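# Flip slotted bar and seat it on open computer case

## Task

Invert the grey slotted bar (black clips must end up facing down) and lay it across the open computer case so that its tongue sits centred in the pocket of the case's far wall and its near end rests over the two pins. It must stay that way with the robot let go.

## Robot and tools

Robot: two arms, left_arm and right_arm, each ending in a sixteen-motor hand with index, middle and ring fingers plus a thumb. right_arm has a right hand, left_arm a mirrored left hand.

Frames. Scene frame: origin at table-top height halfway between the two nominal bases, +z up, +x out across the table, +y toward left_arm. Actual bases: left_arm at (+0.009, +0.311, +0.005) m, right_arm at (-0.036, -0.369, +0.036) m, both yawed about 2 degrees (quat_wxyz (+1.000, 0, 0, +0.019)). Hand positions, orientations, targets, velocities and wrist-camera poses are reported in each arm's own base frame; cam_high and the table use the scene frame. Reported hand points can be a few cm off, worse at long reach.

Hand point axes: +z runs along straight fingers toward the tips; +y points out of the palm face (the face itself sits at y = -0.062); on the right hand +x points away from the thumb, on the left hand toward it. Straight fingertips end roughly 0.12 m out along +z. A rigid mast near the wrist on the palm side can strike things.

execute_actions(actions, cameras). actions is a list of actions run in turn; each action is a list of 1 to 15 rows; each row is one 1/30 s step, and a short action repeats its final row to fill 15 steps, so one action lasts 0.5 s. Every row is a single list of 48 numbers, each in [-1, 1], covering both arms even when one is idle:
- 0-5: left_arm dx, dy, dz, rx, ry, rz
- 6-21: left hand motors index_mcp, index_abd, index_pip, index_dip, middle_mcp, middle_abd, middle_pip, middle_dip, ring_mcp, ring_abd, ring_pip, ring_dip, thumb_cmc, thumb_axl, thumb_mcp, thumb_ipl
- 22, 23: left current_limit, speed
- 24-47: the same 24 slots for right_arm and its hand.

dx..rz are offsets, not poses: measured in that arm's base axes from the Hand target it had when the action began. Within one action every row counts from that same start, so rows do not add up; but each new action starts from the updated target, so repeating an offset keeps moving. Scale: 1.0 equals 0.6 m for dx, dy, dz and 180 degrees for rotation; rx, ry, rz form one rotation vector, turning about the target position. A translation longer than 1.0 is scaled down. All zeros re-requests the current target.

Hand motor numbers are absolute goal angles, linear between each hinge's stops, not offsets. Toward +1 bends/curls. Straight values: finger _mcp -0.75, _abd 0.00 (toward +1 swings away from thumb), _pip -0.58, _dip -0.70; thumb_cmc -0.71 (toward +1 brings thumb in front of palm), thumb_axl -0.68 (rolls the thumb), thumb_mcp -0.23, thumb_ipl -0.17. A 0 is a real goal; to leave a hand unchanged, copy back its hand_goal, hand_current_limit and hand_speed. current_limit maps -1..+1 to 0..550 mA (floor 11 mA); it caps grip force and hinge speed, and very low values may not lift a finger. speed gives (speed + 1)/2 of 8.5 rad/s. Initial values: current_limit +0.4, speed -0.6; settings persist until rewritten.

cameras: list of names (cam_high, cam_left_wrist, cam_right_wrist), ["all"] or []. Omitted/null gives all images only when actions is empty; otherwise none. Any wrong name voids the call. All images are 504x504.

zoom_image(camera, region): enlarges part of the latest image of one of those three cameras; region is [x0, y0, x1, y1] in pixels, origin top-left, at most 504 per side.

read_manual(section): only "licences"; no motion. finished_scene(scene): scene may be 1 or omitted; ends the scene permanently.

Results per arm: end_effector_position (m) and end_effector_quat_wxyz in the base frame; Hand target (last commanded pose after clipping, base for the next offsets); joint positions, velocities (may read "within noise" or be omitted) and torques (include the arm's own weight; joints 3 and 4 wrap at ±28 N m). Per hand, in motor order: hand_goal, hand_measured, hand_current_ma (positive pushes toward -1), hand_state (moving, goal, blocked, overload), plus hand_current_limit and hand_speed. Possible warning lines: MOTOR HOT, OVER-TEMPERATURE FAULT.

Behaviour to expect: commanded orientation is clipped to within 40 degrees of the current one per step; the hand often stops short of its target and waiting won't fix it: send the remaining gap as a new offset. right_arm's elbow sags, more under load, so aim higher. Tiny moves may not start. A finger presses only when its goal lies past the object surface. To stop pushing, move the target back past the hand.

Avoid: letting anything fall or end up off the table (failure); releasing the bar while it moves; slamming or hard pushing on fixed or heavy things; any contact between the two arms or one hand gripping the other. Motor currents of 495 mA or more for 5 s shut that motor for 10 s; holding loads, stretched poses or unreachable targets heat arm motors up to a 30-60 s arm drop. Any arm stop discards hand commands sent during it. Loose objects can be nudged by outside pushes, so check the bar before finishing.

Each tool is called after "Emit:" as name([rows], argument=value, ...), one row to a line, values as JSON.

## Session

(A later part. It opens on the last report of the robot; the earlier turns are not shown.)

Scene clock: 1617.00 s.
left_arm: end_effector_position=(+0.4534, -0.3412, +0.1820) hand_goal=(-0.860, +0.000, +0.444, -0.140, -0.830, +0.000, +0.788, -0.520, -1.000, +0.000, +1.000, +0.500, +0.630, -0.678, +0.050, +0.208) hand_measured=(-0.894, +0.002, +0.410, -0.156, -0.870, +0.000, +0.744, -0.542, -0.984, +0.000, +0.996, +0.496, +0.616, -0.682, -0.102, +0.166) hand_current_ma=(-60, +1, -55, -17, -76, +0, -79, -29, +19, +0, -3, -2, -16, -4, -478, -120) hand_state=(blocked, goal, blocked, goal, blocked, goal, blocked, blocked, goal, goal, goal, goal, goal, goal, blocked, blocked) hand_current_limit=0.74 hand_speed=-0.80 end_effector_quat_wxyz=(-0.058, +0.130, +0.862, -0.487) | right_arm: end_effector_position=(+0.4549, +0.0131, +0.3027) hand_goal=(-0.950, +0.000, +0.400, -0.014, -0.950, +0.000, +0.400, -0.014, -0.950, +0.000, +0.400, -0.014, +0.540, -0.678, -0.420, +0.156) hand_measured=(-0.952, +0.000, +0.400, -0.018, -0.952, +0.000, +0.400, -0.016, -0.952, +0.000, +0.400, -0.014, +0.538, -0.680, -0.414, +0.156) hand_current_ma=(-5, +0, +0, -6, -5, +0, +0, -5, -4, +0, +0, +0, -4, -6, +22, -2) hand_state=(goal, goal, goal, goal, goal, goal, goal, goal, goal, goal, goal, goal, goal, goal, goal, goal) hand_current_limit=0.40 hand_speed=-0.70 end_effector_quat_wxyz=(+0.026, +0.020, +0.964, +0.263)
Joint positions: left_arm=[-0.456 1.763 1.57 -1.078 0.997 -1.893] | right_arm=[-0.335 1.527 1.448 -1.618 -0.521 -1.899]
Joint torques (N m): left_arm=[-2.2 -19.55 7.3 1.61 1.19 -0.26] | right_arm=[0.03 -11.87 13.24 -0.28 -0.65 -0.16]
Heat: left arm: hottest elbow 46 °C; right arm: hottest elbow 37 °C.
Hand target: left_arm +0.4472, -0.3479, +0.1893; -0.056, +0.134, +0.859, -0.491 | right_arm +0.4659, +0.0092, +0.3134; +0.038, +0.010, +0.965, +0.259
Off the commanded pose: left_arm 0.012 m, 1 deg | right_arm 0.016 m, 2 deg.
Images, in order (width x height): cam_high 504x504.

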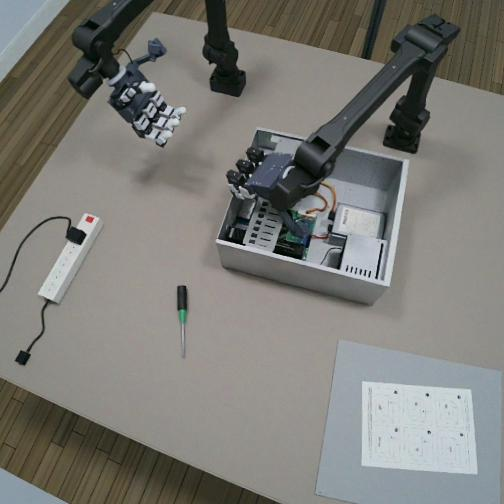

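Emit:
zoom_image(camera="cam_high", region=[266, 128, 290, 146])

Emit:
execute_actions(actions=[], cameras=["cam_left_wrist"])

Emit:
zoom_image(camera="cam_left_wrist", region=[80, 160, 170, 250])

Scaled by 21.000 from the camera's 504x504 image, which has a finer 720x720 frame.

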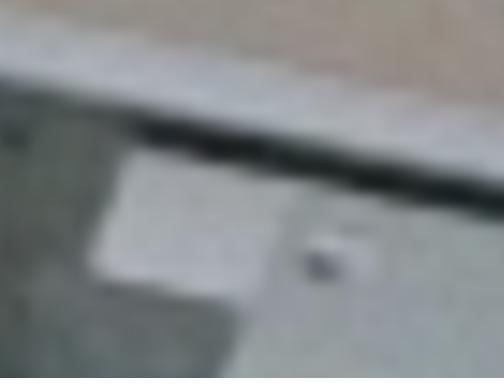

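Scene clock: 1620.90 s.
left_arm: end_effector_position=(+0.4534, -0.3412, +0.1820) hand_goal=(-0.860, +0.000, +0.444, -0.140, -0.830, +0.000, +0.788, -0.520, -1.000, +0.000, +1.000, +0.500, +0.630, -0.678, +0.050, +0.208) hand_measured=(-0.894, +0.002, +0.410, -0.156, -0.870, +0.000, +0.744, -0.542, -0.984, +0.000, +0.996, +0.496, +0.616, -0.682, -0.102, +0.166) hand_current_ma=(-60, +1, -55, -17, -76, +0, -79, -29, +19, +0, -3, -2, -16, -4, -478, -120) hand_state=(blocked, goal, blocked, goal, blocked, goal, blocked, blocked, goal, goal, goal, goal, goal, goal, blocked, blocked) hand_current_limit=0.74 hand_speed=-0.80 end_effector_quat_wxyz=(-0.058, +0.130, +0.862, -0.487) | right_arm: end_effector_position=(+0.4549, +0.0131, +0.3027) hand_goal=(-0.950, +0.000, +0.400, -0.014, -0.950, +0.000, +0.400, -0.014, -0.950, +0.000, +0.400, -0.014, +0.540, -0.678, -0.420, +0.156) hand_measured=(-0.952, +0.000, +0.400, -0.018, -0.952, +0.000, +0.400, -0.016, -0.952, +0.000, +0.400, -0.014, +0.538, -0.680, -0.414, +0.156) hand_current_ma=(-5, +0, +0, -6, -5, +0, +0, -5, -4, +0, +0, +0, -4, -6, +22, -2) hand_state=(goal, goal, goal, goal, goal, goal, goal, goal, goal, goal, goal, goal, goal, goal, goal, goal) hand_current_limit=0.40 hand_speed=-0.70 end_effector_quat_wxyz=(+0.026, +0.020, +0.964, +0.263)
Joint positions: left_arm=[-0.456 1.763 1.57 -1.078 0.997 -1.893] | right_arm=[-0.335 1.527 1.448 -1.618 -0.521 -1.899]
Joint velocities: within noise
Joint torques (N m): left_arm=[-2.14 -19.55 7.31 1.61 1.19 -0.26] | right_arm=[0.03 -11.87 13.24 -0.29 -0.65 -0.16]
Heat: left arm: hottest elbow 45 °C; right arm: hottest elbow 37 °C.
Hand target: left_arm +0.4472, -0.3479, +0.1893; -0.056, +0.134, +0.859, -0.491 | right_arm +0.4659, +0.0092, +0.3134; +0.038, +0.010, +0.965, +0.259
Off the commanded pose: left_arm 0.012 m, 1 deg | right_arm 0.016 m, 2 deg.
camera_calibration:
cam_left_wrist: T_world_to_cam=[[0.666321, -0.48227, 0.56871, -0.610533], [-0.329568, 0.493679, 0.804777, 0.119742], [-0.668881, -0.723668, 0.170008, 0.147775], [0, 0, 0, 1]] pos_world=[0.545118, -0.246616, 0.225728]
Images, in order (width x height): cam_left_wrist 504x504.

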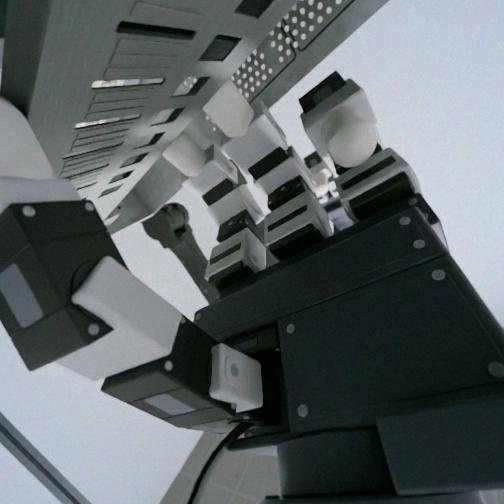

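Scaled by 5.600 from the camera's 504x504 image, which has a finer 720x720 frame.

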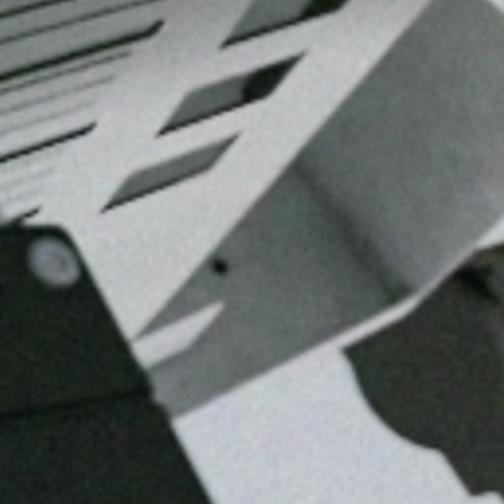

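Emit:
zoom_image(camera="cam_high", region=[238, 234, 278, 254])

This scene's latest camera images include none from cam_high. They are from: cam_left_wrist. cam_high's image comes with the result of a call that names it in "cameras".

Emit:
execute_actions([
  [[0.006,-0.010,-0.002,0,0,0,-0.86,0,0.445,-0.14,-0.83,0,0.789,-0.52,-1.0,0,1.0,0.5,0.63,-0.678,0.05,0.208,0.74,-0.8,0,0,0,0,0,0,-0.95,0,0.4,-0.014,-0.95,0,0.4,-0.014,-0.95,0,0.4,-0.014,0.54,-0.678,-0.42,0.157,0.4,-0.7],[0.010,-0.015,-0.002,0,0,0,-0.86,0,0.445,-0.14,-0.83,0,0.789,-0.52,-1.0,0,1.0,0.5,0.63,-0.678,0.05,0.208,0.74,-0.8,0,0,0,0,0,0,-0.95,0,0.4,-0.014,-0.95,0,0.4,-0.014,-0.95,0,0.4,-0.014,0.54,-0.678,-0.42,0.157,0.4,-0.7]],
], cameras=["cam_high"])

Emit:
zoom_image(camera="cam_high", region=[266, 128, 306, 150])

Emit:
zoom_image(camera="cam_high", region=[238, 234, 278, 254])

Scene clock: 1631.13 s.
left_arm: end_effector_position=(+0.4528, -0.3444, +0.1819) hand_goal=(-0.860, +0.000, +0.444, -0.140, -0.830, +0.000, +0.788, -0.520, -1.000, +0.000, +1.000, +0.500, +0.630, -0.678, +0.050, +0.208) hand_measured=(-0.894, +0.002, +0.412, -0.156, -0.870, +0.000, +0.744, -0.542, -0.984, +0.000, +0.996, +0.496, +0.620, -0.680, -0.102, +0.166) hand_current_ma=(-60, +1, -52, -17, -76, +0, -81, -29, +19, +0, -3, -2, -9, -1, -478, -120) hand_state=(blocked, goal, blocked, goal, blocked, goal, blocked, blocked, goal, goal, goal, goal, goal, goal, blocked, blocked) hand_current_limit=0.74 hand_speed=-0.80 end_effector_quat_wxyz=(-0.057, +0.130, +0.862, -0.486) | right_arm: end_effector_position=(+0.4549, +0.0131, +0.3027) hand_goal=(-0.950, +0.000, +0.400, -0.014, -0.950, +0.000, +0.400, -0.014, -0.950, +0.000, +0.400, -0.014, +0.540, -0.678, -0.420, +0.156) hand_measured=(-0.952, +0.000, +0.400, -0.018, -0.952, +0.000, +0.400, -0.016, -0.952, +0.000, +0.400, -0.014, +0.538, -0.680, -0.414, +0.156) hand_current_ma=(-5, +0, +0, -6, -5, +0, +0, -5, -4, +0, +0, +0, -4, -6, +22, -2) hand_state=(goal, goal, goal, goal, goal, goal, goal, goal, goal, goal, goal, goal, goal, goal, goal, goal) hand_current_limit=0.40 hand_speed=-0.70 end_effector_quat_wxyz=(+0.026, +0.020, +0.964, +0.263)
Joint positions: left_arm=[-0.463 1.763 1.57 -1.068 0.992 -1.903] | right_arm=[-0.335 1.527 1.448 -1.618 -0.521 -1.899]
Joint torques (N m): left_arm=[-2.37 -17.85 9.18 1.63 1.27 -0.33] | right_arm=[0.03 -11.93 13.24 -0.29 -0.65 -0.16]
Heat: left arm: hottest elbow 43 °C; right arm: hottest elbow 37 °C.
Hand target: left_arm +0.4531, -0.3570, +0.1881; -0.056, +0.134, +0.859, -0.490 | right_arm +0.4659, +0.0092, +0.3134; +0.038, +0.010, +0.965, +0.259
Off the commanded pose: left_arm 0.014 m, 1 deg | right_arm 0.016 m, 2 deg.
Images, in order (width x height): cam_high 504x504.

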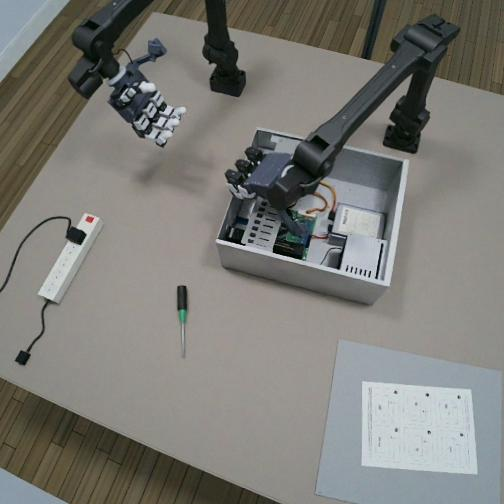

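Scaled by 12.600 from the camera's 504x504 image, which has a finer 720x720 frame.

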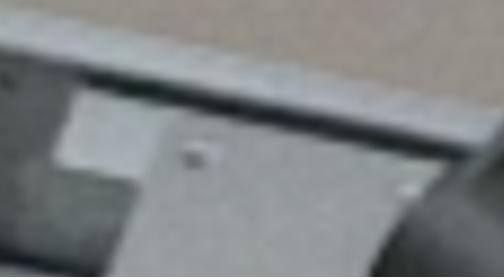

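Scaled by 12.600 from the camera's 504x504 image, which has a finer 720x720 frame.

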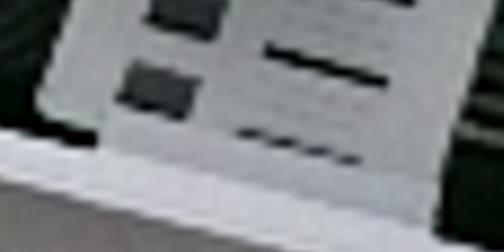

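Emit:
execute_actions([
  [[0.010,-0.006,-0.008,0,0.003,0,-0.86,0,0.445,-0.14,-0.83,0,0.789,-0.52,-1.0,0,1.0,0.5,0.63,-0.678,0.05,0.208,0.74,-0.8,0,0,0,0,0,0,-0.95,0,0.4,-0.014,-0.95,0,0.4,-0.014,-0.95,0,0.4,-0.014,0.54,-0.678,-0.42,0.157,0.4,-0.7],[0.020,-0.010,-0.014,0,0.006,0,-0.86,0,0.445,-0.14,-0.83,0,0.789,-0.52,-1.0,0,1.0,0.5,0.63,-0.678,0.05,0.208,0.74,-0.8,0,0,0,0,0,0,-0.95,0,0.4,-0.014,-0.95,0,0.4,-0.014,-0.95,0,0.4,-0.014,0.54,-0.678,-0.42,0.157,0.4,-0.7]],
], cameras=["cam_high"])

Emit:
zoom_image(camera="cam_high", region=[266, 128, 306, 150])

Emit:
zoom_image(camera="cam_high", region=[238, 234, 278, 254])

Scene clock: 1637.90 s.
left_arm: end_effector_position=(+0.4541, -0.3470, +0.1768) hand_goal=(-0.860, +0.000, +0.444, -0.140, -0.830, +0.000, +0.788, -0.520, -1.000, +0.000, +1.000, +0.500, +0.630, -0.678, +0.050, +0.208) hand_measured=(-0.892, +0.002, +0.416, -0.154, -0.870, +0.000, +0.748, -0.536, -0.984, +0.000, +0.996, +0.496, +0.616, -0.680, -0.102, +0.166) hand_current_ma=(-57, +1, -42, -15, -77, +0, -70, -20, +19, +0, -3, -2, -15, -1, -478, -120) hand_state=(blocked, goal, blocked, goal, blocked, goal, blocked, goal, goal, goal, goal, goal, goal, goal, blocked, blocked) hand_current_limit=0.74 hand_speed=-0.80 end_effector_quat_wxyz=(-0.066, +0.122, +0.862, -0.487) | right_arm: end_effector_position=(+0.4549, +0.0131, +0.3027) hand_goal=(-0.950, +0.000, +0.400, -0.014, -0.950, +0.000, +0.400, -0.014, -0.950, +0.000, +0.400, -0.014, +0.540, -0.678, -0.420, +0.156) hand_measured=(-0.952, +0.000, +0.400, -0.018, -0.952, +0.000, +0.400, -0.016, -0.952, +0.000, +0.400, -0.014, +0.538, -0.680, -0.414, +0.156) hand_current_ma=(-5, +0, +0, -6, -5, +0, +0, -5, -4, +0, +0, +0, -4, -6, +22, -2) hand_state=(goal, goal, goal, goal, goal, goal, goal, goal, goal, goal, goal, goal, goal, goal, goal, goal) hand_current_limit=0.40 hand_speed=-0.70 end_effector_quat_wxyz=(+0.026, +0.020, +0.964, +0.263)
Joint positions: left_arm=[-0.463 1.781 1.58 -1.068 1 -1.917] | right_arm=[-0.335 1.527 1.448 -1.618 -0.521 -1.899]
Joint torques (N m): left_arm=[-2.14 -15.68 11.41 1.26 1.33 -0.2] | right_arm=[0.03 -11.87 13.24 -0.28 -0.65 -0.16]
Heat: left arm: hottest elbow 43 °C; right arm: hottest elbow 37 °C.
Hand target: left_arm +0.4651, -0.3630, +0.1798; -0.064, +0.130, +0.859, -0.492 | right_arm +0.4659, +0.0092, +0.3134; +0.038, +0.010, +0.965, +0.259
Off the commanded pose: left_arm 0.020 m, 1 deg | right_arm 0.016 m, 2 deg.
Images, in order (width x height): cam_high 504x504.

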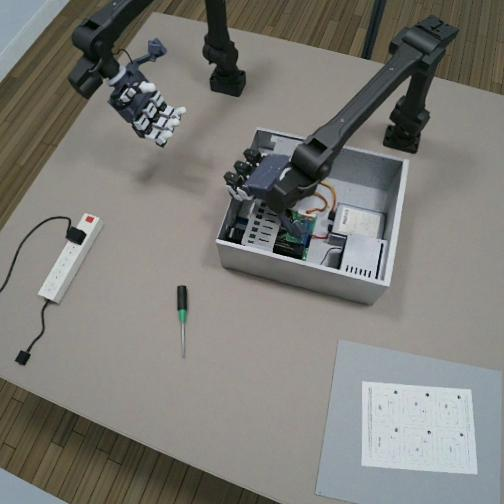

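Scaled by 12.600 from the camera's 504x504 image, which has a finer 720x720 frame.

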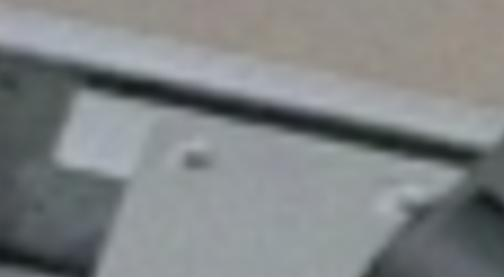

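Scaled by 12.600 from the camera's 504x504 image, which has a finer 720x720 frame.

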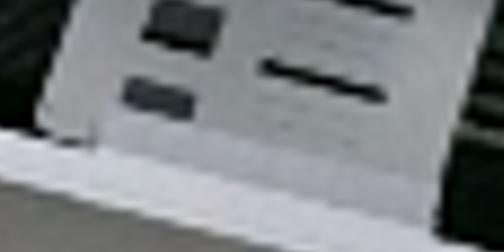

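Emit:
execute_actions([
  [[0.010,-0.004,0.004,0,0,0,-0.86,0,0.445,-0.14,-0.83,0,0.789,-0.52,-1.0,0,1.0,0.5,0.63,-0.678,0.05,0.208,0.74,-0.8,0,0,0,0,0,0,-0.95,0,0.4,-0.014,-0.95,0,0.4,-0.014,-0.95,0,0.4,-0.014,0.54,-0.678,-0.42,0.157,0.4,-0.7]],
], cameras=["cam_high"])

Emit:
zoom_image(camera="cam_high", region=[266, 128, 306, 150])

Emit:
zoom_image(camera="cam_high", region=[238, 234, 278, 254])

Scene clock: 1640.57 s.
left_arm: end_effector_position=(+0.4568, -0.3486, +0.1769) hand_goal=(-0.860, +0.000, +0.444, -0.140, -0.830, +0.000, +0.788, -0.520, -1.000, +0.000, +1.000, +0.500, +0.630, -0.678, +0.050, +0.208) hand_measured=(-0.882, +0.002, +0.416, -0.154, -0.866, +0.000, +0.750, -0.536, -0.984, +0.000, +0.996, +0.496, +0.606, -0.684, -0.102, +0.166) hand_current_ma=(-34, +1, -41, -15, -68, +0, -64, -19, +19, +0, -3, -2, -35, -5, -479, -120) hand_state=(blocked, goal, blocked, goal, blocked, goal, blocked, goal, goal, goal, goal, goal, blocked, goal, blocked, blocked) hand_current_limit=0.74 hand_speed=-0.80 end_effector_quat_wxyz=(-0.072, +0.115, +0.864, -0.486) | right_arm: end_effector_position=(+0.4549, +0.0131, +0.3027) hand_goal=(-0.950, +0.000, +0.400, -0.014, -0.950, +0.000, +0.400, -0.014, -0.950, +0.000, +0.400, -0.014, +0.540, -0.678, -0.420, +0.156) hand_measured=(-0.952, +0.000, +0.400, -0.018, -0.952, +0.000, +0.400, -0.016, -0.952, +0.000, +0.400, -0.014, +0.538, -0.680, -0.414, +0.156) hand_current_ma=(-5, +0, +0, -6, -5, +0, +0, -5, -4, +0, +0, +0, -4, -6, +22, -2) hand_state=(goal, goal, goal, goal, goal, goal, goal, goal, goal, goal, goal, goal, goal, goal, goal, goal) hand_current_limit=0.40 hand_speed=-0.70 end_effector_quat_wxyz=(+0.026, +0.020, +0.964, +0.263)
Joint positions: left_arm=[-0.463 1.797 1.601 -1.082 0.999 -1.931] | right_arm=[-0.335 1.527 1.448 -1.618 -0.521 -1.899]
Joint torques (N m): left_arm=[-2.08 -15.91 11.88 1.2 1.37 -0.05] | right_arm=[0.03 -11.87 13.24 -0.28 -0.65 -0.16]
Heat: left arm: hottest elbow 44 °C; right arm: hottest elbow 37 °C.
Hand target: left_arm +0.4711, -0.3654, +0.1822; -0.064, +0.130, +0.859, -0.492 | right_arm +0.4659, +0.0092, +0.3134; +0.038, +0.010, +0.965, +0.259
Off the commanded pose: left_arm 0.023 m, 2 deg | right_arm 0.016 m, 2 deg.
Images, in order (width x height): cam_high 504x504.

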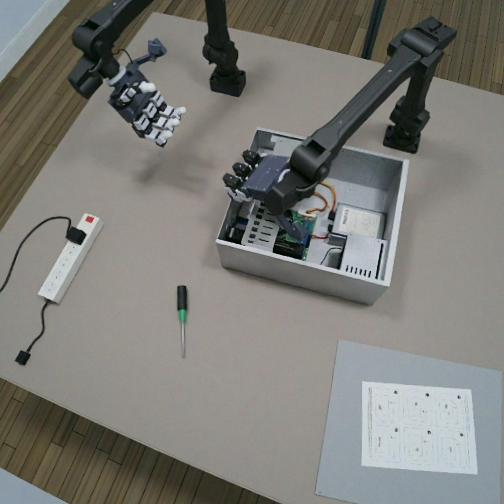

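Scaled by 12.600 from the camera's 504x504 image, which has a finer 720x720 frame.

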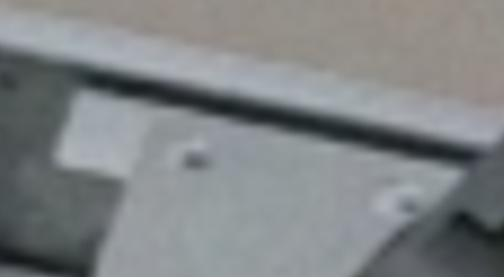

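Scaled by 12.600 from the camera's 504x504 image, which has a finer 720x720 frame.

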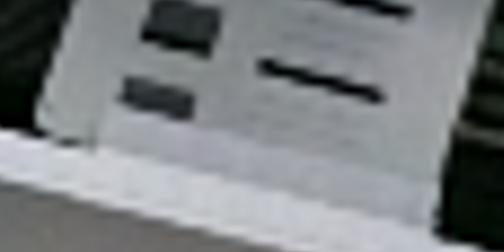

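Emit:
execute_actions([
  [[0.0,0.008,0.0,0,0,0.005,-0.86,0,0.445,-0.14,-0.83,0,0.789,-0.52,-1.0,0,1.0,0.5,0.63,-0.678,0.05,0.208,0.74,-0.8,0,0,0,0,0,0,-0.95,0,0.4,-0.014,-0.95,0,0.4,-0.014,-0.95,0,0.4,-0.014,0.54,-0.678,-0.42,0.157,0.4,-0.7]],
], cameras=["cam_high"])

Emit:
zoom_image(camera="cam_high", region=[266, 128, 306, 150])

Emit:
zoom_image(camera="cam_high", region=[236, 232, 280, 256])

Scene clock: 1652.00 s.
left_arm: end_effector_position=(+0.4568, -0.3484, +0.1766) hand_goal=(-0.860, +0.000, +0.444, -0.140, -0.830, +0.000, +0.788, -0.520, -1.000, +0.000, +1.000, +0.500, +0.630, -0.678, +0.050, +0.208) hand_measured=(-0.882, +0.002, +0.416, -0.154, -0.866, +0.000, +0.750, -0.536, -0.984, +0.000, +0.996, +0.496, +0.606, -0.684, -0.102, +0.166) hand_current_ma=(-34, +1, -41, -15, -68, +0, -64, -18, +19, +0, -3, -2, -35, -5, -479, -121) hand_state=(blocked, goal, blocked, goal, blocked, goal, blocked, goal, goal, goal, goal, goal, blocked, goal, blocked, blocked) hand_current_limit=0.74 hand_speed=-0.80 end_effector_quat_wxyz=(-0.073, +0.113, +0.864, -0.485) | right_arm: end_effector_position=(+0.4549, +0.0131, +0.3027) hand_goal=(-0.950, +0.000, +0.400, -0.014, -0.950, +0.000, +0.400, -0.014, -0.950, +0.000, +0.400, -0.014, +0.540, -0.678, -0.420, +0.156) hand_measured=(-0.952, +0.000, +0.400, -0.018, -0.952, +0.000, +0.400, -0.016, -0.952, +0.000, +0.400, -0.014, +0.538, -0.680, -0.414, +0.156) hand_current_ma=(-5, +0, +0, -6, -5, +0, +0, -5, -4, +0, +0, +0, -4, -6, +22, -2) hand_state=(goal, goal, goal, goal, goal, goal, goal, goal, goal, goal, goal, goal, goal, goal, goal, goal) hand_current_limit=0.40 hand_speed=-0.70 end_effector_quat_wxyz=(+0.026, +0.020, +0.964, +0.263)
Joint positions: left_arm=[-0.463 1.797 1.601 -1.082 0.998 -1.934] | right_arm=[-0.335 1.527 1.448 -1.618 -0.521 -1.899]
Joint torques (N m): left_arm=[-1.61 -16.79 10.77 1.84 1.3 -0.16] | right_arm=[0.03 -11.93 13.24 -0.29 -0.65 -0.16]
Heat: left arm: hottest elbow 47 °C; right arm: hottest elbow 38 °C.
Hand target: left_arm +0.4712, -0.3605, +0.1820; -0.060, +0.123, +0.860, -0.492 | right_arm +0.4659, +0.0092, +0.3134; +0.038, +0.010, +0.965, +0.259
Off the commanded pose: left_arm 0.020 m, 2 deg | right_arm 0.016 m, 2 deg.
Images, in order (width x height): cam_high 504x504.

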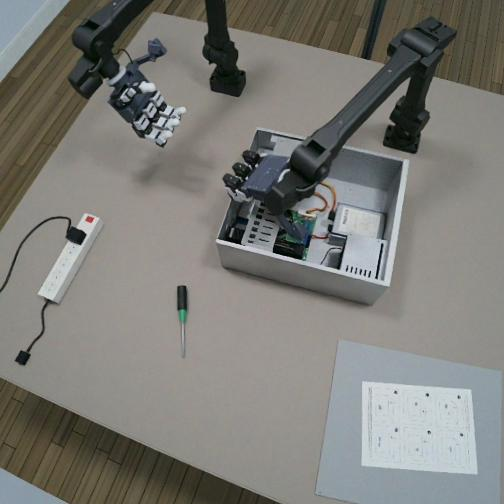

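Scaled by 12.600 from the camera's 504x504 image, which has a finer 720x720 frame.

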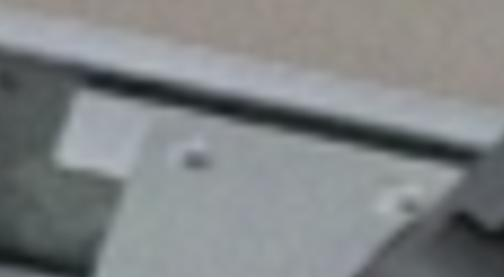

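Scaled by 11.455 from the camera's 504x504 image, which has a finer 720x720 frame.

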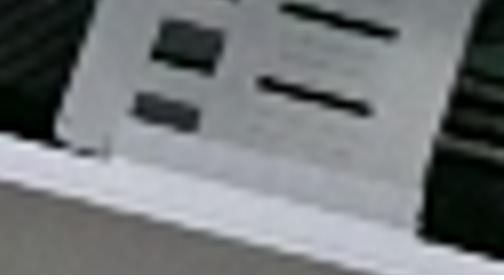

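Emit:
execute_actions([
  [[0.0,0.010,0.0,0,0,0.002,-0.86,0,0.445,-0.14,-0.83,0,0.789,-0.52,-1.0,0,1.0,0.5,0.63,-0.678,0.05,0.208,0.74,-0.8,0,0,0,0,0,0,-0.95,0,0.4,-0.014,-0.95,0,0.4,-0.014,-0.95,0,0.4,-0.014,0.54,-0.678,-0.42,0.157,0.4,-0.7],[0.0,0.018,0.0,0,0,0.004,-0.86,0,0.445,-0.14,-0.83,0,0.789,-0.52,-1.0,0,1.0,0.5,0.63,-0.678,0.05,0.208,0.74,-0.8,0,0,0,0,0,0,-0.95,0,0.4,-0.014,-0.95,0,0.4,-0.014,-0.95,0,0.4,-0.014,0.54,-0.678,-0.42,0.157,0.4,-0.7]],
], cameras=["cam_high"])

Emit:
zoom_image(camera="cam_high", region=[266, 128, 306, 150])

Emit:
zoom_image(camera="cam_high", region=[236, 232, 280, 256])

Scene clock: 1656.40 s.
left_arm: end_effector_position=(+0.4574, -0.3475, +0.1768) hand_goal=(-0.860, +0.000, +0.444, -0.140, -0.830, +0.000, +0.788, -0.520, -1.000, +0.000, +1.000, +0.500, +0.630, -0.678, +0.050, +0.208) hand_measured=(-0.882, +0.002, +0.416, -0.154, -0.866, +0.000, +0.750, -0.536, -0.984, +0.000, +0.996, +0.496, +0.606, -0.684, -0.102, +0.166) hand_current_ma=(-34, +1, -41, -16, -68, +0, -64, -18, +19, +0, -3, -2, -35, -5, -478, -121) hand_state=(blocked, goal, blocked, goal, blocked, goal, blocked, goal, goal, goal, goal, goal, blocked, goal, blocked, blocked) hand_current_limit=0.74 hand_speed=-0.80 end_effector_quat_wxyz=(-0.072, +0.112, +0.864, -0.486) | right_arm: end_effector_position=(+0.4549, +0.0131, +0.3027) hand_goal=(-0.950, +0.000, +0.400, -0.014, -0.950, +0.000, +0.400, -0.014, -0.950, +0.000, +0.400, -0.014, +0.540, -0.678, -0.420, +0.156) hand_measured=(-0.952, +0.000, +0.400, -0.018, -0.952, +0.000, +0.400, -0.016, -0.952, +0.000, +0.400, -0.014, +0.538, -0.680, -0.414, +0.156) hand_current_ma=(-5, +0, +0, -6, -5, +0, +0, -5, -4, +0, +0, +0, -4, -6, +22, -2) hand_state=(goal, goal, goal, goal, goal, goal, goal, goal, goal, goal, goal, goal, goal, goal, goal, goal) hand_current_limit=0.40 hand_speed=-0.70 end_effector_quat_wxyz=(+0.026, +0.020, +0.964, +0.263)
Joint positions: left_arm=[-0.461 1.797 1.601 -1.082 1 -1.934] | right_arm=[-0.335 1.527 1.448 -1.618 -0.521 -1.899]
Joint torques (N m): left_arm=[-0.67 -17.96 9.43 1.8 1.28 -0.08] | right_arm=[0.03 -11.93 13.24 -0.28 -0.65 -0.16]
Heat: left arm: hottest elbow 48 °C; right arm: hottest elbow 38 °C.
Hand target: left_arm +0.4711, -0.3498, +0.1820; -0.057, +0.117, +0.860, -0.493 | right_arm +0.4659, +0.0092, +0.3134; +0.038, +0.010, +0.965, +0.259
Off the commanded pose: left_arm 0.015 m, 2 deg | right_arm 0.016 m, 2 deg.
Images, in order (width x height): cam_high 504x504.

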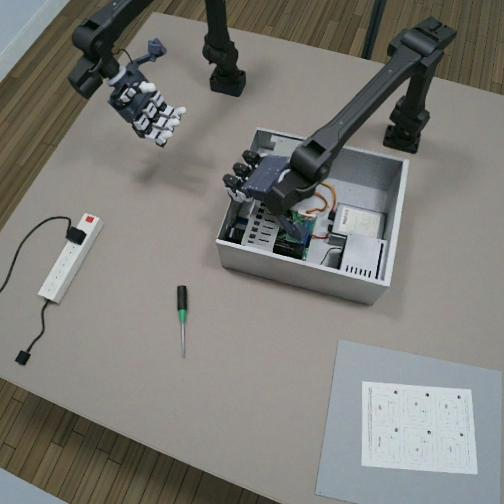

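Scaled by 12.600 from the camera's 504x504 image, which has a finer 720x720 frame.

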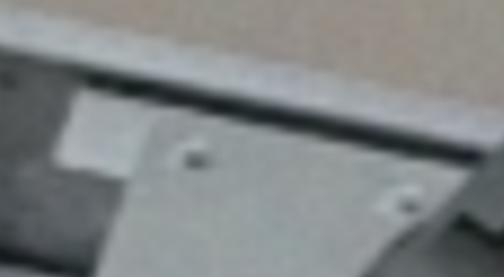

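Scaled by 11.455 from the camera's 504x504 image, which has a finer 720x720 frame.

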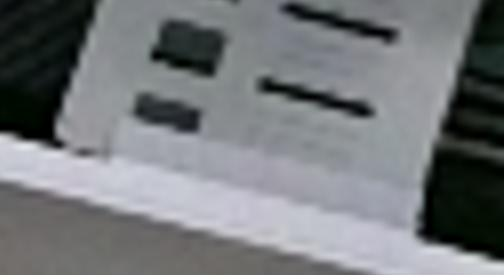

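Emit:
execute_actions([
  [[0.0,0.010,0.0,0,0,0.005,-0.86,0,0.445,-0.14,-0.83,0,0.789,-0.52,-1.0,0,1.0,0.5,0.63,-0.678,0.05,0.208,0.74,-0.8,0,0,0,0,0,0,-0.95,0,0.4,-0.014,-0.95,0,0.4,-0.014,-0.95,0,0.4,-0.014,0.54,-0.678,-0.42,0.157,0.4,-0.7],[0.0,0.016,0.0,0,0,0.008,-0.86,0,0.445,-0.14,-0.83,0,0.789,-0.52,-1.0,0,1.0,0.5,0.63,-0.678,0.05,0.208,0.74,-0.8,0,0,0,0,0,0,-0.95,0,0.4,-0.014,-0.95,0,0.4,-0.014,-0.95,0,0.4,-0.014,0.54,-0.678,-0.42,0.157,0.4,-0.7]],
], cameras=["cam_high"])

Emit:
zoom_image(camera="cam_high", region=[266, 128, 306, 150])

Emit:
zoom_image(camera="cam_high", region=[236, 232, 280, 256])

Scene clock: 1660.43 s.
left_arm: end_effector_position=(+0.4613, -0.3440, +0.1777) hand_goal=(-0.860, +0.000, +0.444, -0.140, -0.830, +0.000, +0.788, -0.520, -1.000, +0.000, +1.000, +0.500, +0.630, -0.678, +0.050, +0.208) hand_measured=(-0.884, +0.002, +0.416, -0.158, -0.870, +0.000, +0.750, -0.536, -0.986, +0.000, +0.996, +0.498, +0.606, -0.684, -0.102, +0.166) hand_current_ma=(-34, +1, -42, -23, -76, +0, -65, -18, +18, +0, -3, -2, -33, -5, -478, -121) hand_state=(blocked, goal, blocked, goal, blocked, goal, blocked, goal, goal, goal, goal, goal, blocked, goal, blocked, blocked) hand_current_limit=0.74 hand_speed=-0.80 end_effector_quat_wxyz=(-0.069, +0.106, +0.864, -0.487) | right_arm: end_effector_position=(+0.4549, +0.0131, +0.3027) hand_goal=(-0.950, +0.000, +0.400, -0.014, -0.950, +0.000, +0.400, -0.014, -0.950, +0.000, +0.400, -0.014, +0.540, -0.678, -0.420, +0.156) hand_measured=(-0.952, +0.000, +0.400, -0.018, -0.952, +0.000, +0.400, -0.016, -0.952, +0.000, +0.400, -0.014, +0.538, -0.680, -0.414, +0.156) hand_current_ma=(-5, +0, +0, -6, -5, +0, +0, -5, -4, +0, +0, +0, -4, -6, +22, -2) hand_state=(goal, goal, goal, goal, goal, goal, goal, goal, goal, goal, goal, goal, goal, goal, goal, goal) hand_current_limit=0.40 hand_speed=-0.70 end_effector_quat_wxyz=(+0.026, +0.020, +0.964, +0.263)
Joint positions: left_arm=[-0.452 1.796 1.6 -1.072 1 -1.945] | right_arm=[-0.335 1.527 1.448 -1.618 -0.521 -1.899]
Joint torques (N m): left_arm=[-0.21 -19.43 7.51 2.35 1.15 -0.13] | right_arm=[0.03 -11.87 13.24 -0.28 -0.65 -0.16]
Heat: left arm: hottest elbow 48 °C; right arm: hottest elbow 38 °C.
Hand target: left_arm +0.4712, -0.3401, +0.1823; -0.051, +0.107, +0.862, -0.493 | right_arm +0.4659, +0.0092, +0.3134; +0.038, +0.010, +0.965, +0.259
Off the commanded pose: left_arm 0.011 m, 2 deg | right_arm 0.016 m, 2 deg.
Images, in order (width x height): cam_high 504x504.

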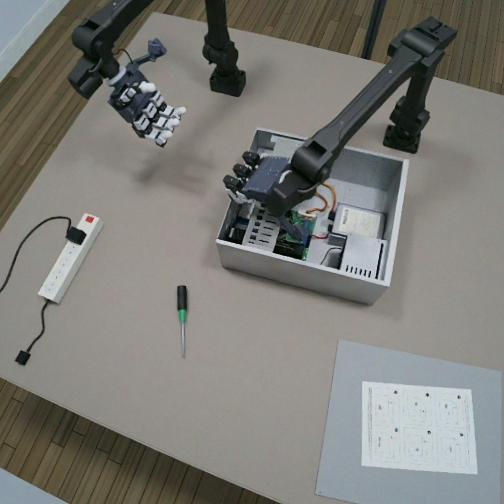

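Scaled by 12.600 from the camera's 504x504 image, which has a finer 720x720 frame.

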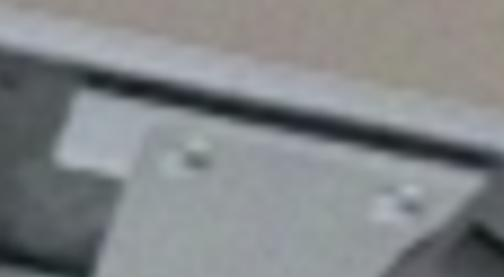

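Scaled by 11.455 from the camera's 504x504 image, which has a finer 720x720 frame.

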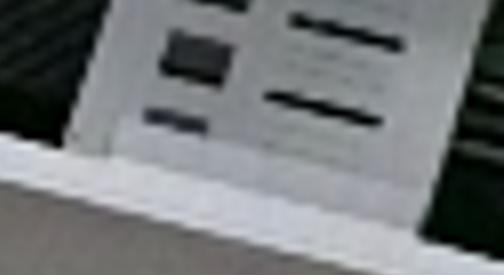

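Emit:
execute_actions([
  [[-0.002,0.008,0.0,0,0,0.0,-0.86,0,0.445,-0.14,-0.83,0,0.789,-0.52,-1.0,0,1.0,0.5,0.63,-0.678,0.05,0.208,0.74,-0.8,0,0,0,0,0,0,-0.95,0,0.4,-0.014,-0.95,0,0.4,-0.014,-0.95,0,0.4,-0.014,0.54,-0.678,-0.42,0.157,0.4,-0.7]],
], cameras=["cam_high"])

Emit:
zoom_image(camera="cam_high", region=[266, 128, 306, 150])

Emit:
zoom_image(camera="cam_high", region=[236, 232, 280, 256])

Scene clock: 1664.33 s.
left_arm: end_effector_position=(+0.4611, -0.3431, +0.1777) hand_goal=(-0.860, +0.000, +0.444, -0.140, -0.830, +0.000, +0.788, -0.520, -1.000, +0.000, +1.000, +0.500, +0.630, -0.678, +0.050, +0.208) hand_measured=(-0.884, +0.002, +0.416, -0.160, -0.870, +0.000, +0.750, -0.536, -0.986, +0.000, +0.996, +0.498, +0.608, -0.684, -0.102, +0.166) hand_current_ma=(-35, +1, -43, -25, -77, +0, -67, -20, +18, +0, -3, -2, -32, -5, -478, -121) hand_state=(blocked, goal, blocked, goal, blocked, goal, blocked, goal, goal, goal, goal, goal, blocked, goal, blocked, blocked) hand_current_limit=0.74 hand_speed=-0.80 end_effector_quat_wxyz=(-0.067, +0.106, +0.864, -0.488) | right_arm: end_effector_position=(+0.4549, +0.0131, +0.3027) hand_goal=(-0.950, +0.000, +0.400, -0.014, -0.950, +0.000, +0.400, -0.014, -0.950, +0.000, +0.400, -0.014, +0.540, -0.678, -0.420, +0.156) hand_measured=(-0.952, +0.000, +0.400, -0.018, -0.952, +0.000, +0.400, -0.016, -0.952, +0.000, +0.400, -0.014, +0.538, -0.680, -0.414, +0.156) hand_current_ma=(-5, +0, +0, -6, -5, +0, +0, -5, -4, +0, +0, +0, -4, -6, +22, -2) hand_state=(goal, goal, goal, goal, goal, goal, goal, goal, goal, goal, goal, goal, goal, goal, goal, goal) hand_current_limit=0.40 hand_speed=-0.70 end_effector_quat_wxyz=(+0.026, +0.020, +0.964, +0.263)
Joint positions: left_arm=[-0.45 1.792 1.595 -1.068 1.001 -1.945] | right_arm=[-0.335 1.527 1.448 -1.618 -0.521 -1.899]
Joint torques (N m): left_arm=[0.09 -19.66 7.27 1.87 1.2 -0.02] | right_arm=[0.03 -11.87 13.24 -0.28 -0.65 -0.16]
Heat: left arm: hottest elbow 47 °C; right arm: hottest elbow 38 °C.
Hand target: left_arm +0.4700, -0.3353, +0.1822; -0.051, +0.107, +0.862, -0.493 | right_arm +0.4659, +0.0092, +0.3134; +0.038, +0.010, +0.965, +0.259
Off the commanded pose: left_arm 0.013 m, 2 deg | right_arm 0.016 m, 2 deg.
Images, in order (width x height): cam_high 504x504.

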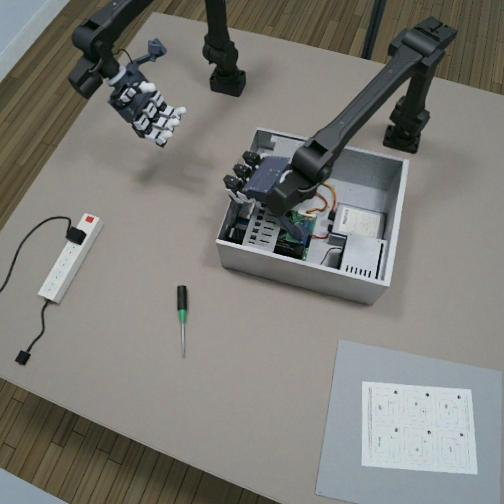

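Scaled by 12.600 from the camera's 504x504 image, which has a finer 720x720 frame.

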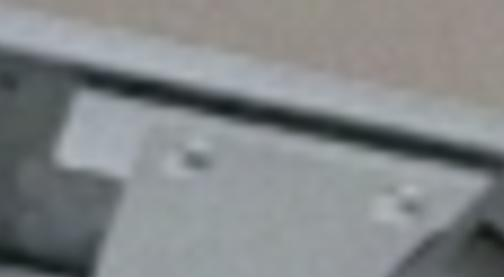

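Scaled by 11.455 from the camera's 504x504 image, which has a finer 720x720 frame.

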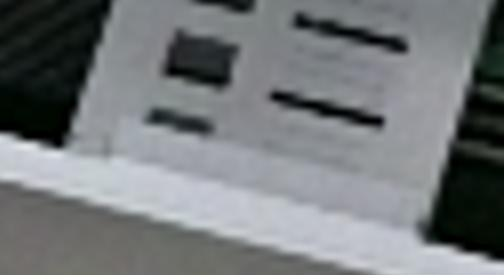

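Emit:
execute_actions([
  [[-0.003,0.008,0.002,0,0,0.0,-0.86,0,0.445,-0.14,-0.83,0,0.789,-0.52,-1.0,0,1.0,0.5,0.63,-0.678,0.05,0.208,0.74,-0.8,0,0,0,0,0,0,-0.95,0,0.4,-0.014,-0.95,0,0.4,-0.014,-0.95,0,0.4,-0.014,0.54,-0.678,-0.42,0.157,0.4,-0.7]],
], cameras=["cam_high"])

Emit:
zoom_image(camera="cam_high", region=[266, 128, 306, 150])

Emit:
zoom_image(camera="cam_high", region=[236, 232, 280, 256])

Scene clock: 1667.07 s.
left_arm: end_effector_position=(+0.4611, -0.3379, +0.1779) hand_goal=(-0.860, +0.000, +0.444, -0.140, -0.830, +0.000, +0.788, -0.520, -1.000, +0.000, +1.000, +0.500, +0.630, -0.678, +0.050, +0.208) hand_measured=(-0.886, +0.002, +0.414, -0.160, -0.872, +0.000, +0.748, -0.538, -0.986, +0.000, +0.996, +0.498, +0.608, -0.684, -0.100, +0.166) hand_current_ma=(-41, +1, -46, -26, -85, +0, -68, -20, +18, +0, -3, -2, -29, -6, -478, -121) hand_state=(blocked, goal, blocked, blocked, blocked, goal, blocked, goal, goal, goal, goal, goal, blocked, goal, blocked, blocked) hand_current_limit=0.74 hand_speed=-0.80 end_effector_quat_wxyz=(-0.066, +0.103, +0.864, -0.489) | right_arm: end_effector_position=(+0.4549, +0.0131, +0.3027) hand_goal=(-0.950, +0.000, +0.400, -0.014, -0.950, +0.000, +0.400, -0.014, -0.950, +0.000, +0.400, -0.014, +0.540, -0.678, -0.420, +0.156) hand_measured=(-0.952, +0.000, +0.400, -0.018, -0.952, +0.000, +0.400, -0.016, -0.952, +0.000, +0.400, -0.014, +0.538, -0.680, -0.414, +0.156) hand_current_ma=(-5, +0, +0, -6, -5, +0, +0, -5, -4, +0, +0, +0, -4, -6, +22, -2) hand_state=(goal, goal, goal, goal, goal, goal, goal, goal, goal, goal, goal, goal, goal, goal, goal, goal) hand_current_limit=0.40 hand_speed=-0.70 end_effector_quat_wxyz=(+0.026, +0.020, +0.964, +0.263)
Joint positions: left_arm=[-0.441 1.785 1.585 -1.068 1.003 -1.942] | right_arm=[-0.335 1.527 1.448 -1.618 -0.521 -1.899]
Joint torques (N m): left_arm=[-0.03 -19.6 7.39 1.48 1.19 0.07] | right_arm=[0.03 -11.87 13.24 -0.28 -0.65 -0.16]
Heat: left arm: hottest elbow 47 °C; right arm: hottest elbow 38 °C.
Hand target: left_arm +0.4682, -0.3305, +0.1834; -0.051, +0.107, +0.862, -0.493 | right_arm +0.4659, +0.0092, +0.3134; +0.038, +0.010, +0.965, +0.259
Off the commanded pose: left_arm 0.012 m, 2 deg | right_arm 0.016 m, 2 deg.
Images, in order (width x height): cam_high 504x504.

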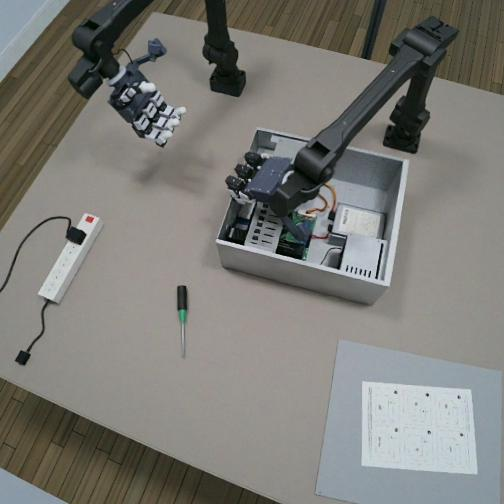

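Scaled by 12.600 from the camera's 504x504 image, which has a finer 720x720 frame.

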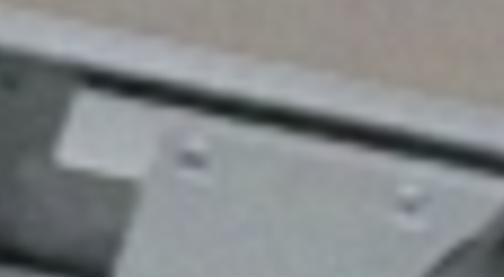

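Scaled by 11.455 from the camera's 504x504 image, which has a finer 720x720 frame.

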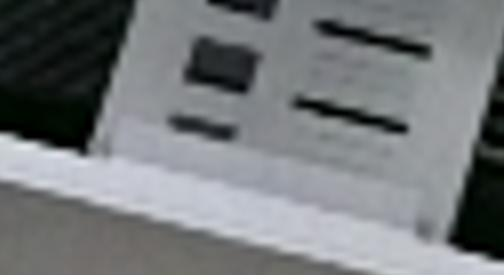

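Emit:
execute_actions([
  [[0.0,-0.012,0.0,0,0,0.003,-0.86,0,0.445,-0.14,-0.83,0,0.789,-0.52,-1.0,0,1.0,0.5,0.63,-0.678,0.05,0.208,0.74,-0.8,0,0,0,0,0,0,-0.95,0,0.4,-0.014,-0.95,0,0.4,-0.014,-0.95,0,0.4,-0.014,0.54,-0.678,-0.42,0.157,0.4,-0.7],[0.0,-0.024,0.0,0,0,0.006,-0.86,0,0.445,-0.14,-0.83,0,0.789,-0.52,-1.0,0,1.0,0.5,0.63,-0.678,0.05,0.208,0.74,-0.8,0,0,0,0,0,0,-0.95,0,0.4,-0.014,-0.95,0,0.4,-0.014,-0.95,0,0.4,-0.014,0.54,-0.678,-0.42,0.157,0.4,-0.7]],
], cameras=["cam_high"])

Emit:
zoom_image(camera="cam_high", region=[266, 128, 306, 150])

Emit:
zoom_image(camera="cam_high", region=[236, 232, 280, 256])

Scene clock: 1675.57 s.
left_arm: end_effector_position=(+0.4626, -0.3401, +0.1781) hand_goal=(-0.860, +0.000, +0.444, -0.140, -0.830, +0.000, +0.788, -0.520, -1.000, +0.000, +1.000, +0.500, +0.630, -0.678, +0.050, +0.208) hand_measured=(-0.880, +0.002, +0.416, -0.160, -0.872, +0.000, +0.748, -0.538, -0.986, +0.000, +0.996, +0.498, +0.608, -0.684, -0.100, +0.166) hand_current_ma=(-28, +1, -44, -26, -85, +0, -69, -20, +18, +0, -3, -2, -29, -6, -478, -121) hand_state=(blocked, goal, blocked, blocked, blocked, goal, blocked, goal, goal, goal, goal, goal, blocked, goal, blocked, blocked) hand_current_limit=0.74 hand_speed=-0.80 end_effector_quat_wxyz=(-0.064, +0.088, +0.865, -0.489) | right_arm: end_effector_position=(+0.4549, +0.0131, +0.3027) hand_goal=(-0.950, +0.000, +0.400, -0.014, -0.950, +0.000, +0.400, -0.014, -0.950, +0.000, +0.400, -0.014, +0.540, -0.678, -0.420, +0.156) hand_measured=(-0.952, +0.000, +0.400, -0.018, -0.952, +0.000, +0.400, -0.016, -0.952, +0.000, +0.400, -0.014, +0.538, -0.680, -0.414, +0.156) hand_current_ma=(-5, +0, +0, -6, -5, +0, +0, -5, -4, +0, +0, +0, -4, -6, +22, -2) hand_state=(goal, goal, goal, goal, goal, goal, goal, goal, goal, goal, goal, goal, goal, goal, goal, goal) hand_current_limit=0.40 hand_speed=-0.70 end_effector_quat_wxyz=(+0.026, +0.020, +0.964, +0.263)
Joint positions: left_arm=[-0.443 1.782 1.578 -1.03 0.996 -1.997] | right_arm=[-0.335 1.527 1.448 -1.618 -0.521 -1.899]
Joint torques (N m): left_arm=[-1.49 -19.37 7.69 2.67 0.93 -0.08] | right_arm=[0.03 -11.93 13.24 -0.29 -0.64 -0.16]
Heat: left arm: hottest elbow 46 °C; right arm: hottest elbow 38 °C.
Hand target: left_arm +0.4682, -0.3450, +0.1834; -0.046, +0.098, +0.863, -0.494 | right_arm +0.4659, +0.0092, +0.3134; +0.038, +0.010, +0.965, +0.259
Off the commanded pose: left_arm 0.009 m, 2 deg | right_arm 0.016 m, 2 deg.
Images, in order (width x height): cam_high 504x504.

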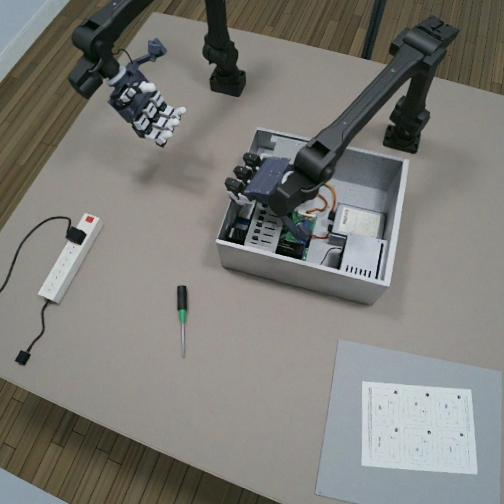

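Scaled by 12.600 from the camera's 504x504 image, which has a finer 720x720 frame.

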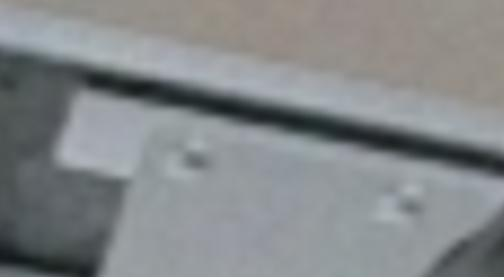

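Scaled by 11.455 from the camera's 504x504 image, which has a finer 720x720 frame.

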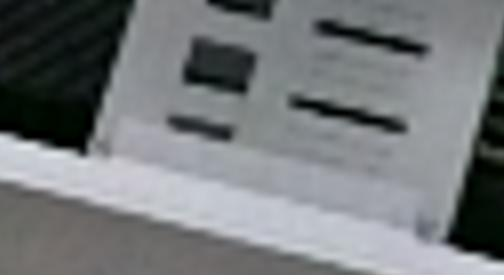

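Emit:
execute_actions([
  [[0,0,0,0,0,0,-0.87,0,0.445,-0.16,-0.85,0,0.789,-0.54,-1.0,0,1.0,0.5,0.61,-0.678,-0.03,0.19,0.74,-0.9,0,0,0,0,0,0,-0.95,0,0.4,-0.014,-0.95,0,0.4,-0.014,-0.95,0,0.4,-0.014,0.54,-0.678,-0.42,0.157,0.4,-0.7],[0,0,0,0,0,0,-0.88,0,0.435,-0.18,-0.865,0,0.77,-0.56,-1.0,0,1.0,0.5,0.61,-0.678,-0.07,0.18,0.74,-0.9,0,0,0,0,0,0,-0.95,0,0.4,-0.014,-0.95,0,0.4,-0.014,-0.95,0,0.4,-0.014,0.54,-0.678,-0.42,0.157,0.4,-0.7],[0,0,0,0,0,0,-0.89,0,0.425,-0.2,-0.875,0,0.76,-0.58,-1.0,0,1.0,0.5,0.61,-0.678,-0.10,0.17,0.74,-0.9,0,0,0,0,0,0,-0.95,0,0.4,-0.014,-0.95,0,0.4,-0.014,-0.95,0,0.4,-0.014,0.54,-0.678,-0.42,0.157,0.4,-0.7],[0,0,0,0,0,0,-0.90,0,0.42,-0.22,-0.89,0,0.755,-0.60,-1.0,0,1.0,0.5,0.61,-0.678,-0.12,0.165,0.74,-0.9,0,0,0,0,0,0,-0.95,0,0.4,-0.014,-0.95,0,0.4,-0.014,-0.95,0,0.4,-0.014,0.54,-0.678,-0.42,0.157,0.4,-0.7]],
], cameras=["cam_high"])

Emit:
zoom_image(camera="cam_high", region=[266, 128, 306, 150])

Emit:
zoom_image(camera="cam_high", region=[236, 232, 280, 256])

Scene clock: 1681.67 s.
left_arm: end_effector_position=(+0.4668, -0.3418, +0.1826) hand_goal=(-0.900, +0.000, +0.420, -0.220, -0.890, +0.000, +0.754, -0.600, -1.000, +0.000, +1.000, +0.500, +0.610, -0.678, -0.120, +0.164) hand_measured=(-0.890, +0.002, +0.418, -0.218, -0.886, +0.000, +0.750, -0.598, -0.986, +0.000, +0.996, +0.498, +0.608, -0.680, -0.116, +0.162) hand_current_ma=(+10, +1, -1, +1, +3, +0, -2, +1, +18, +0, -3, -2, -1, -2, +3, -2) hand_state=(goal, goal, goal, goal, goal, goal, goal, goal, goal, goal, goal, goal, goal, goal, goal, goal) hand_current_limit=0.74 hand_speed=-0.90 end_effector_quat_wxyz=(-0.052, +0.094, +0.864, -0.493) | right_arm: end_effector_position=(+0.4549, +0.0131, +0.3027) hand_goal=(-0.950, +0.000, +0.400, -0.014, -0.950, +0.000, +0.400, -0.014, -0.950, +0.000, +0.400, -0.014, +0.540, -0.678, -0.420, +0.156) hand_measured=(-0.952, +0.000, +0.400, -0.018, -0.952, +0.000, +0.400, -0.016, -0.952, +0.000, +0.400, -0.014, +0.538, -0.680, -0.414, +0.156) hand_current_ma=(-5, +0, +0, -6, -5, +0, +0, -5, -4, +0, +0, +0, -4, -6, +22, -2) hand_state=(goal, goal, goal, goal, goal, goal, goal, goal, goal, goal, goal, goal, goal, goal, goal, goal) hand_current_limit=0.40 hand_speed=-0.70 end_effector_quat_wxyz=(+0.026, +0.020, +0.964, +0.263)
Joint positions: left_arm=[-0.443 1.774 1.578 -1.009 0.994 -1.997] | right_arm=[-0.335 1.527 1.448 -1.618 -0.521 -1.899]
Joint torques (N m): left_arm=[-1.49 -18.67 7.71 1.84 0.96 -0.12] | right_arm=[0.03 -11.87 13.24 -0.29 -0.65 -0.16]
Heat: left arm: hottest elbow 46 °C; right arm: hottest elbow 38 °C.
Hand target: left_arm +0.4682, -0.3449, +0.1833; -0.046, +0.098, +0.863, -0.494 | right_arm +0.4659, +0.0092, +0.3134; +0.038, +0.010, +0.965, +0.259
Off the commanded pose: left_arm 0.004 m, 1 deg | right_arm 0.016 m, 2 deg.
Images, in order (width x height): cam_high 504x504.

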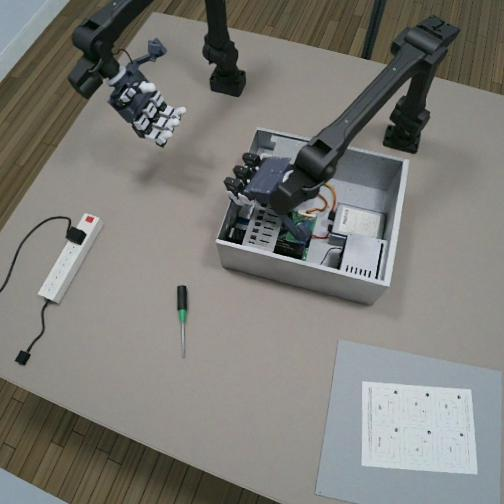

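Scaled by 12.600 from the camera's 504x504 image, which has a finer 720x720 frame.

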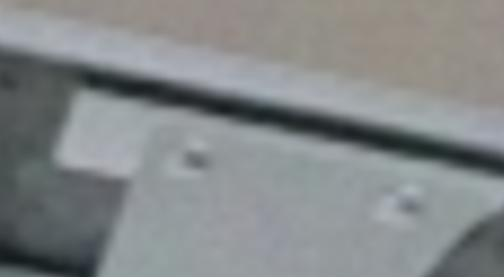

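Scaled by 11.455 from the camera's 504x504 image, which has a finer 720x720 frame.

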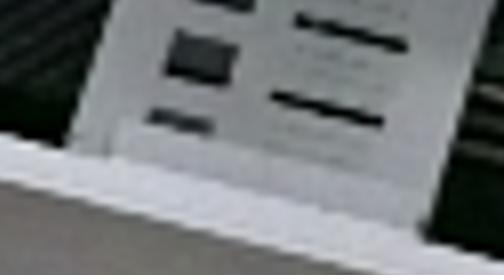

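Emit:
execute_actions([
  [[0,0,0,0,0,0,-0.95,0,0.42,-0.35,-0.94,0,0.755,-0.75,-1.0,0,1.0,0.5,0.61,-0.678,-0.20,0.14,0.74,-0.85,0,0,0,0,0,0,-0.95,0,0.4,-0.014,-0.95,0,0.4,-0.014,-0.95,0,0.4,-0.014,0.54,-0.678,-0.42,0.157,0.4,-0.7],[0,0,0.005,0,0,0,-0.97,0,0.42,-0.45,-0.96,0,0.755,-0.85,-1.0,0,1.0,0.5,0.61,-0.678,-0.24,0.12,0.74,-0.85,0,0,0,0,0,0,-0.95,0,0.4,-0.014,-0.95,0,0.4,-0.014,-0.95,0,0.4,-0.014,0.54,-0.678,-0.42,0.157,0.4,-0.7]],
], cameras=["cam_high"])

Emit:
zoom_image(camera="cam_high", region=[226, 140, 326, 260])

Emit:
zoom_image(camera="cam_high", region=[236, 232, 280, 256])

Scene clock: 1689.40 s.
left_arm: end_effector_position=(+0.4668, -0.3418, +0.1826) hand_goal=(-0.970, +0.000, +0.420, -0.450, -0.960, +0.000, +0.754, -0.850, -1.000, +0.000, +1.000, +0.500, +0.610, -0.678, -0.240, +0.120) hand_measured=(-0.952, +0.002, +0.418, -0.446, -0.942, +0.000, +0.750, -0.848, -0.986, +0.000, +0.996, +0.498, +0.608, -0.680, -0.234, +0.122) hand_current_ma=(+25, +1, -1, +2, +23, +0, -2, +1, +18, +0, -3, -2, -1, -2, +5, +1) hand_state=(goal, goal, goal, goal, goal, goal, goal, goal, goal, goal, goal, goal, goal, goal, goal, goal) hand_current_limit=0.74 hand_speed=-0.85 end_effector_quat_wxyz=(-0.052, +0.094, +0.864, -0.493) | right_arm: end_effector_position=(+0.4549, +0.0131, +0.3027) hand_goal=(-0.950, +0.000, +0.400, -0.014, -0.950, +0.000, +0.400, -0.014, -0.950, +0.000, +0.400, -0.014, +0.540, -0.678, -0.420, +0.156) hand_measured=(-0.952, +0.000, +0.400, -0.018, -0.952, +0.000, +0.400, -0.016, -0.952, +0.000, +0.400, -0.014, +0.538, -0.680, -0.414, +0.156) hand_current_ma=(-5, +0, +0, -6, -5, +0, +0, -5, -4, +0, +0, +0, -4, -6, +22, -2) hand_state=(goal, goal, goal, goal, goal, goal, goal, goal, goal, goal, goal, goal, goal, goal, goal, goal) hand_current_limit=0.40 hand_speed=-0.70 end_effector_quat_wxyz=(+0.026, +0.020, +0.964, +0.263)
Joint positions: left_arm=[-0.443 1.774 1.578 -1.009 0.994 -1.997] | right_arm=[-0.335 1.527 1.448 -1.618 -0.521 -1.899]
Joint torques (N m): left_arm=[-1.49 -18.78 8.1 1.55 0.96 -0.12] | right_arm=[0.03 -11.93 13.24 -0.29 -0.64 -0.16]
Heat: left arm: hottest elbow 46 °C; right arm: hottest elbow 38 °C.
Hand target: left_arm +0.4682, -0.3449, +0.1863; -0.046, +0.098, +0.863, -0.494 | right_arm +0.4659, +0.0092, +0.3134; +0.038, +0.010, +0.965, +0.259
Off the commanded pose: left_arm 0.005 m, 1 deg | right_arm 0.016 m, 2 deg.
Images, in order (width x height): cam_high 504x504.

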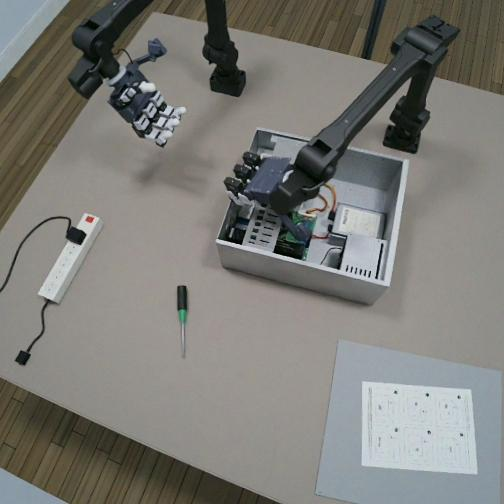

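Scaled by 4.200 from the camera's 504x504 image, which has a finer 720x720 frame.

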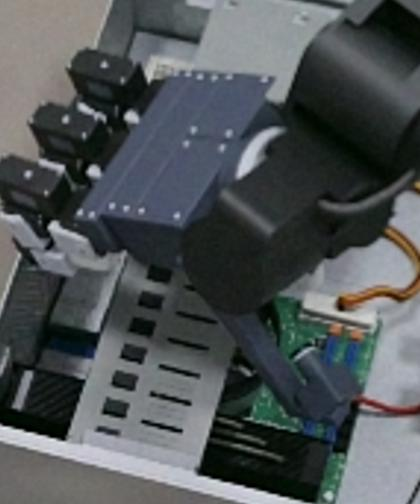

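Scaled by 11.455 from the camera's 504x504 image, which has a finer 720x720 frame.

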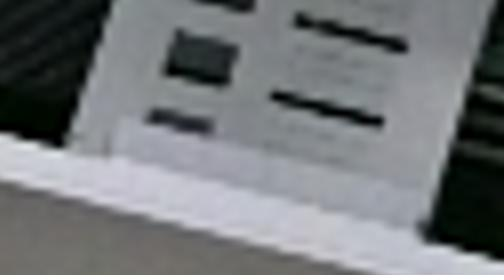

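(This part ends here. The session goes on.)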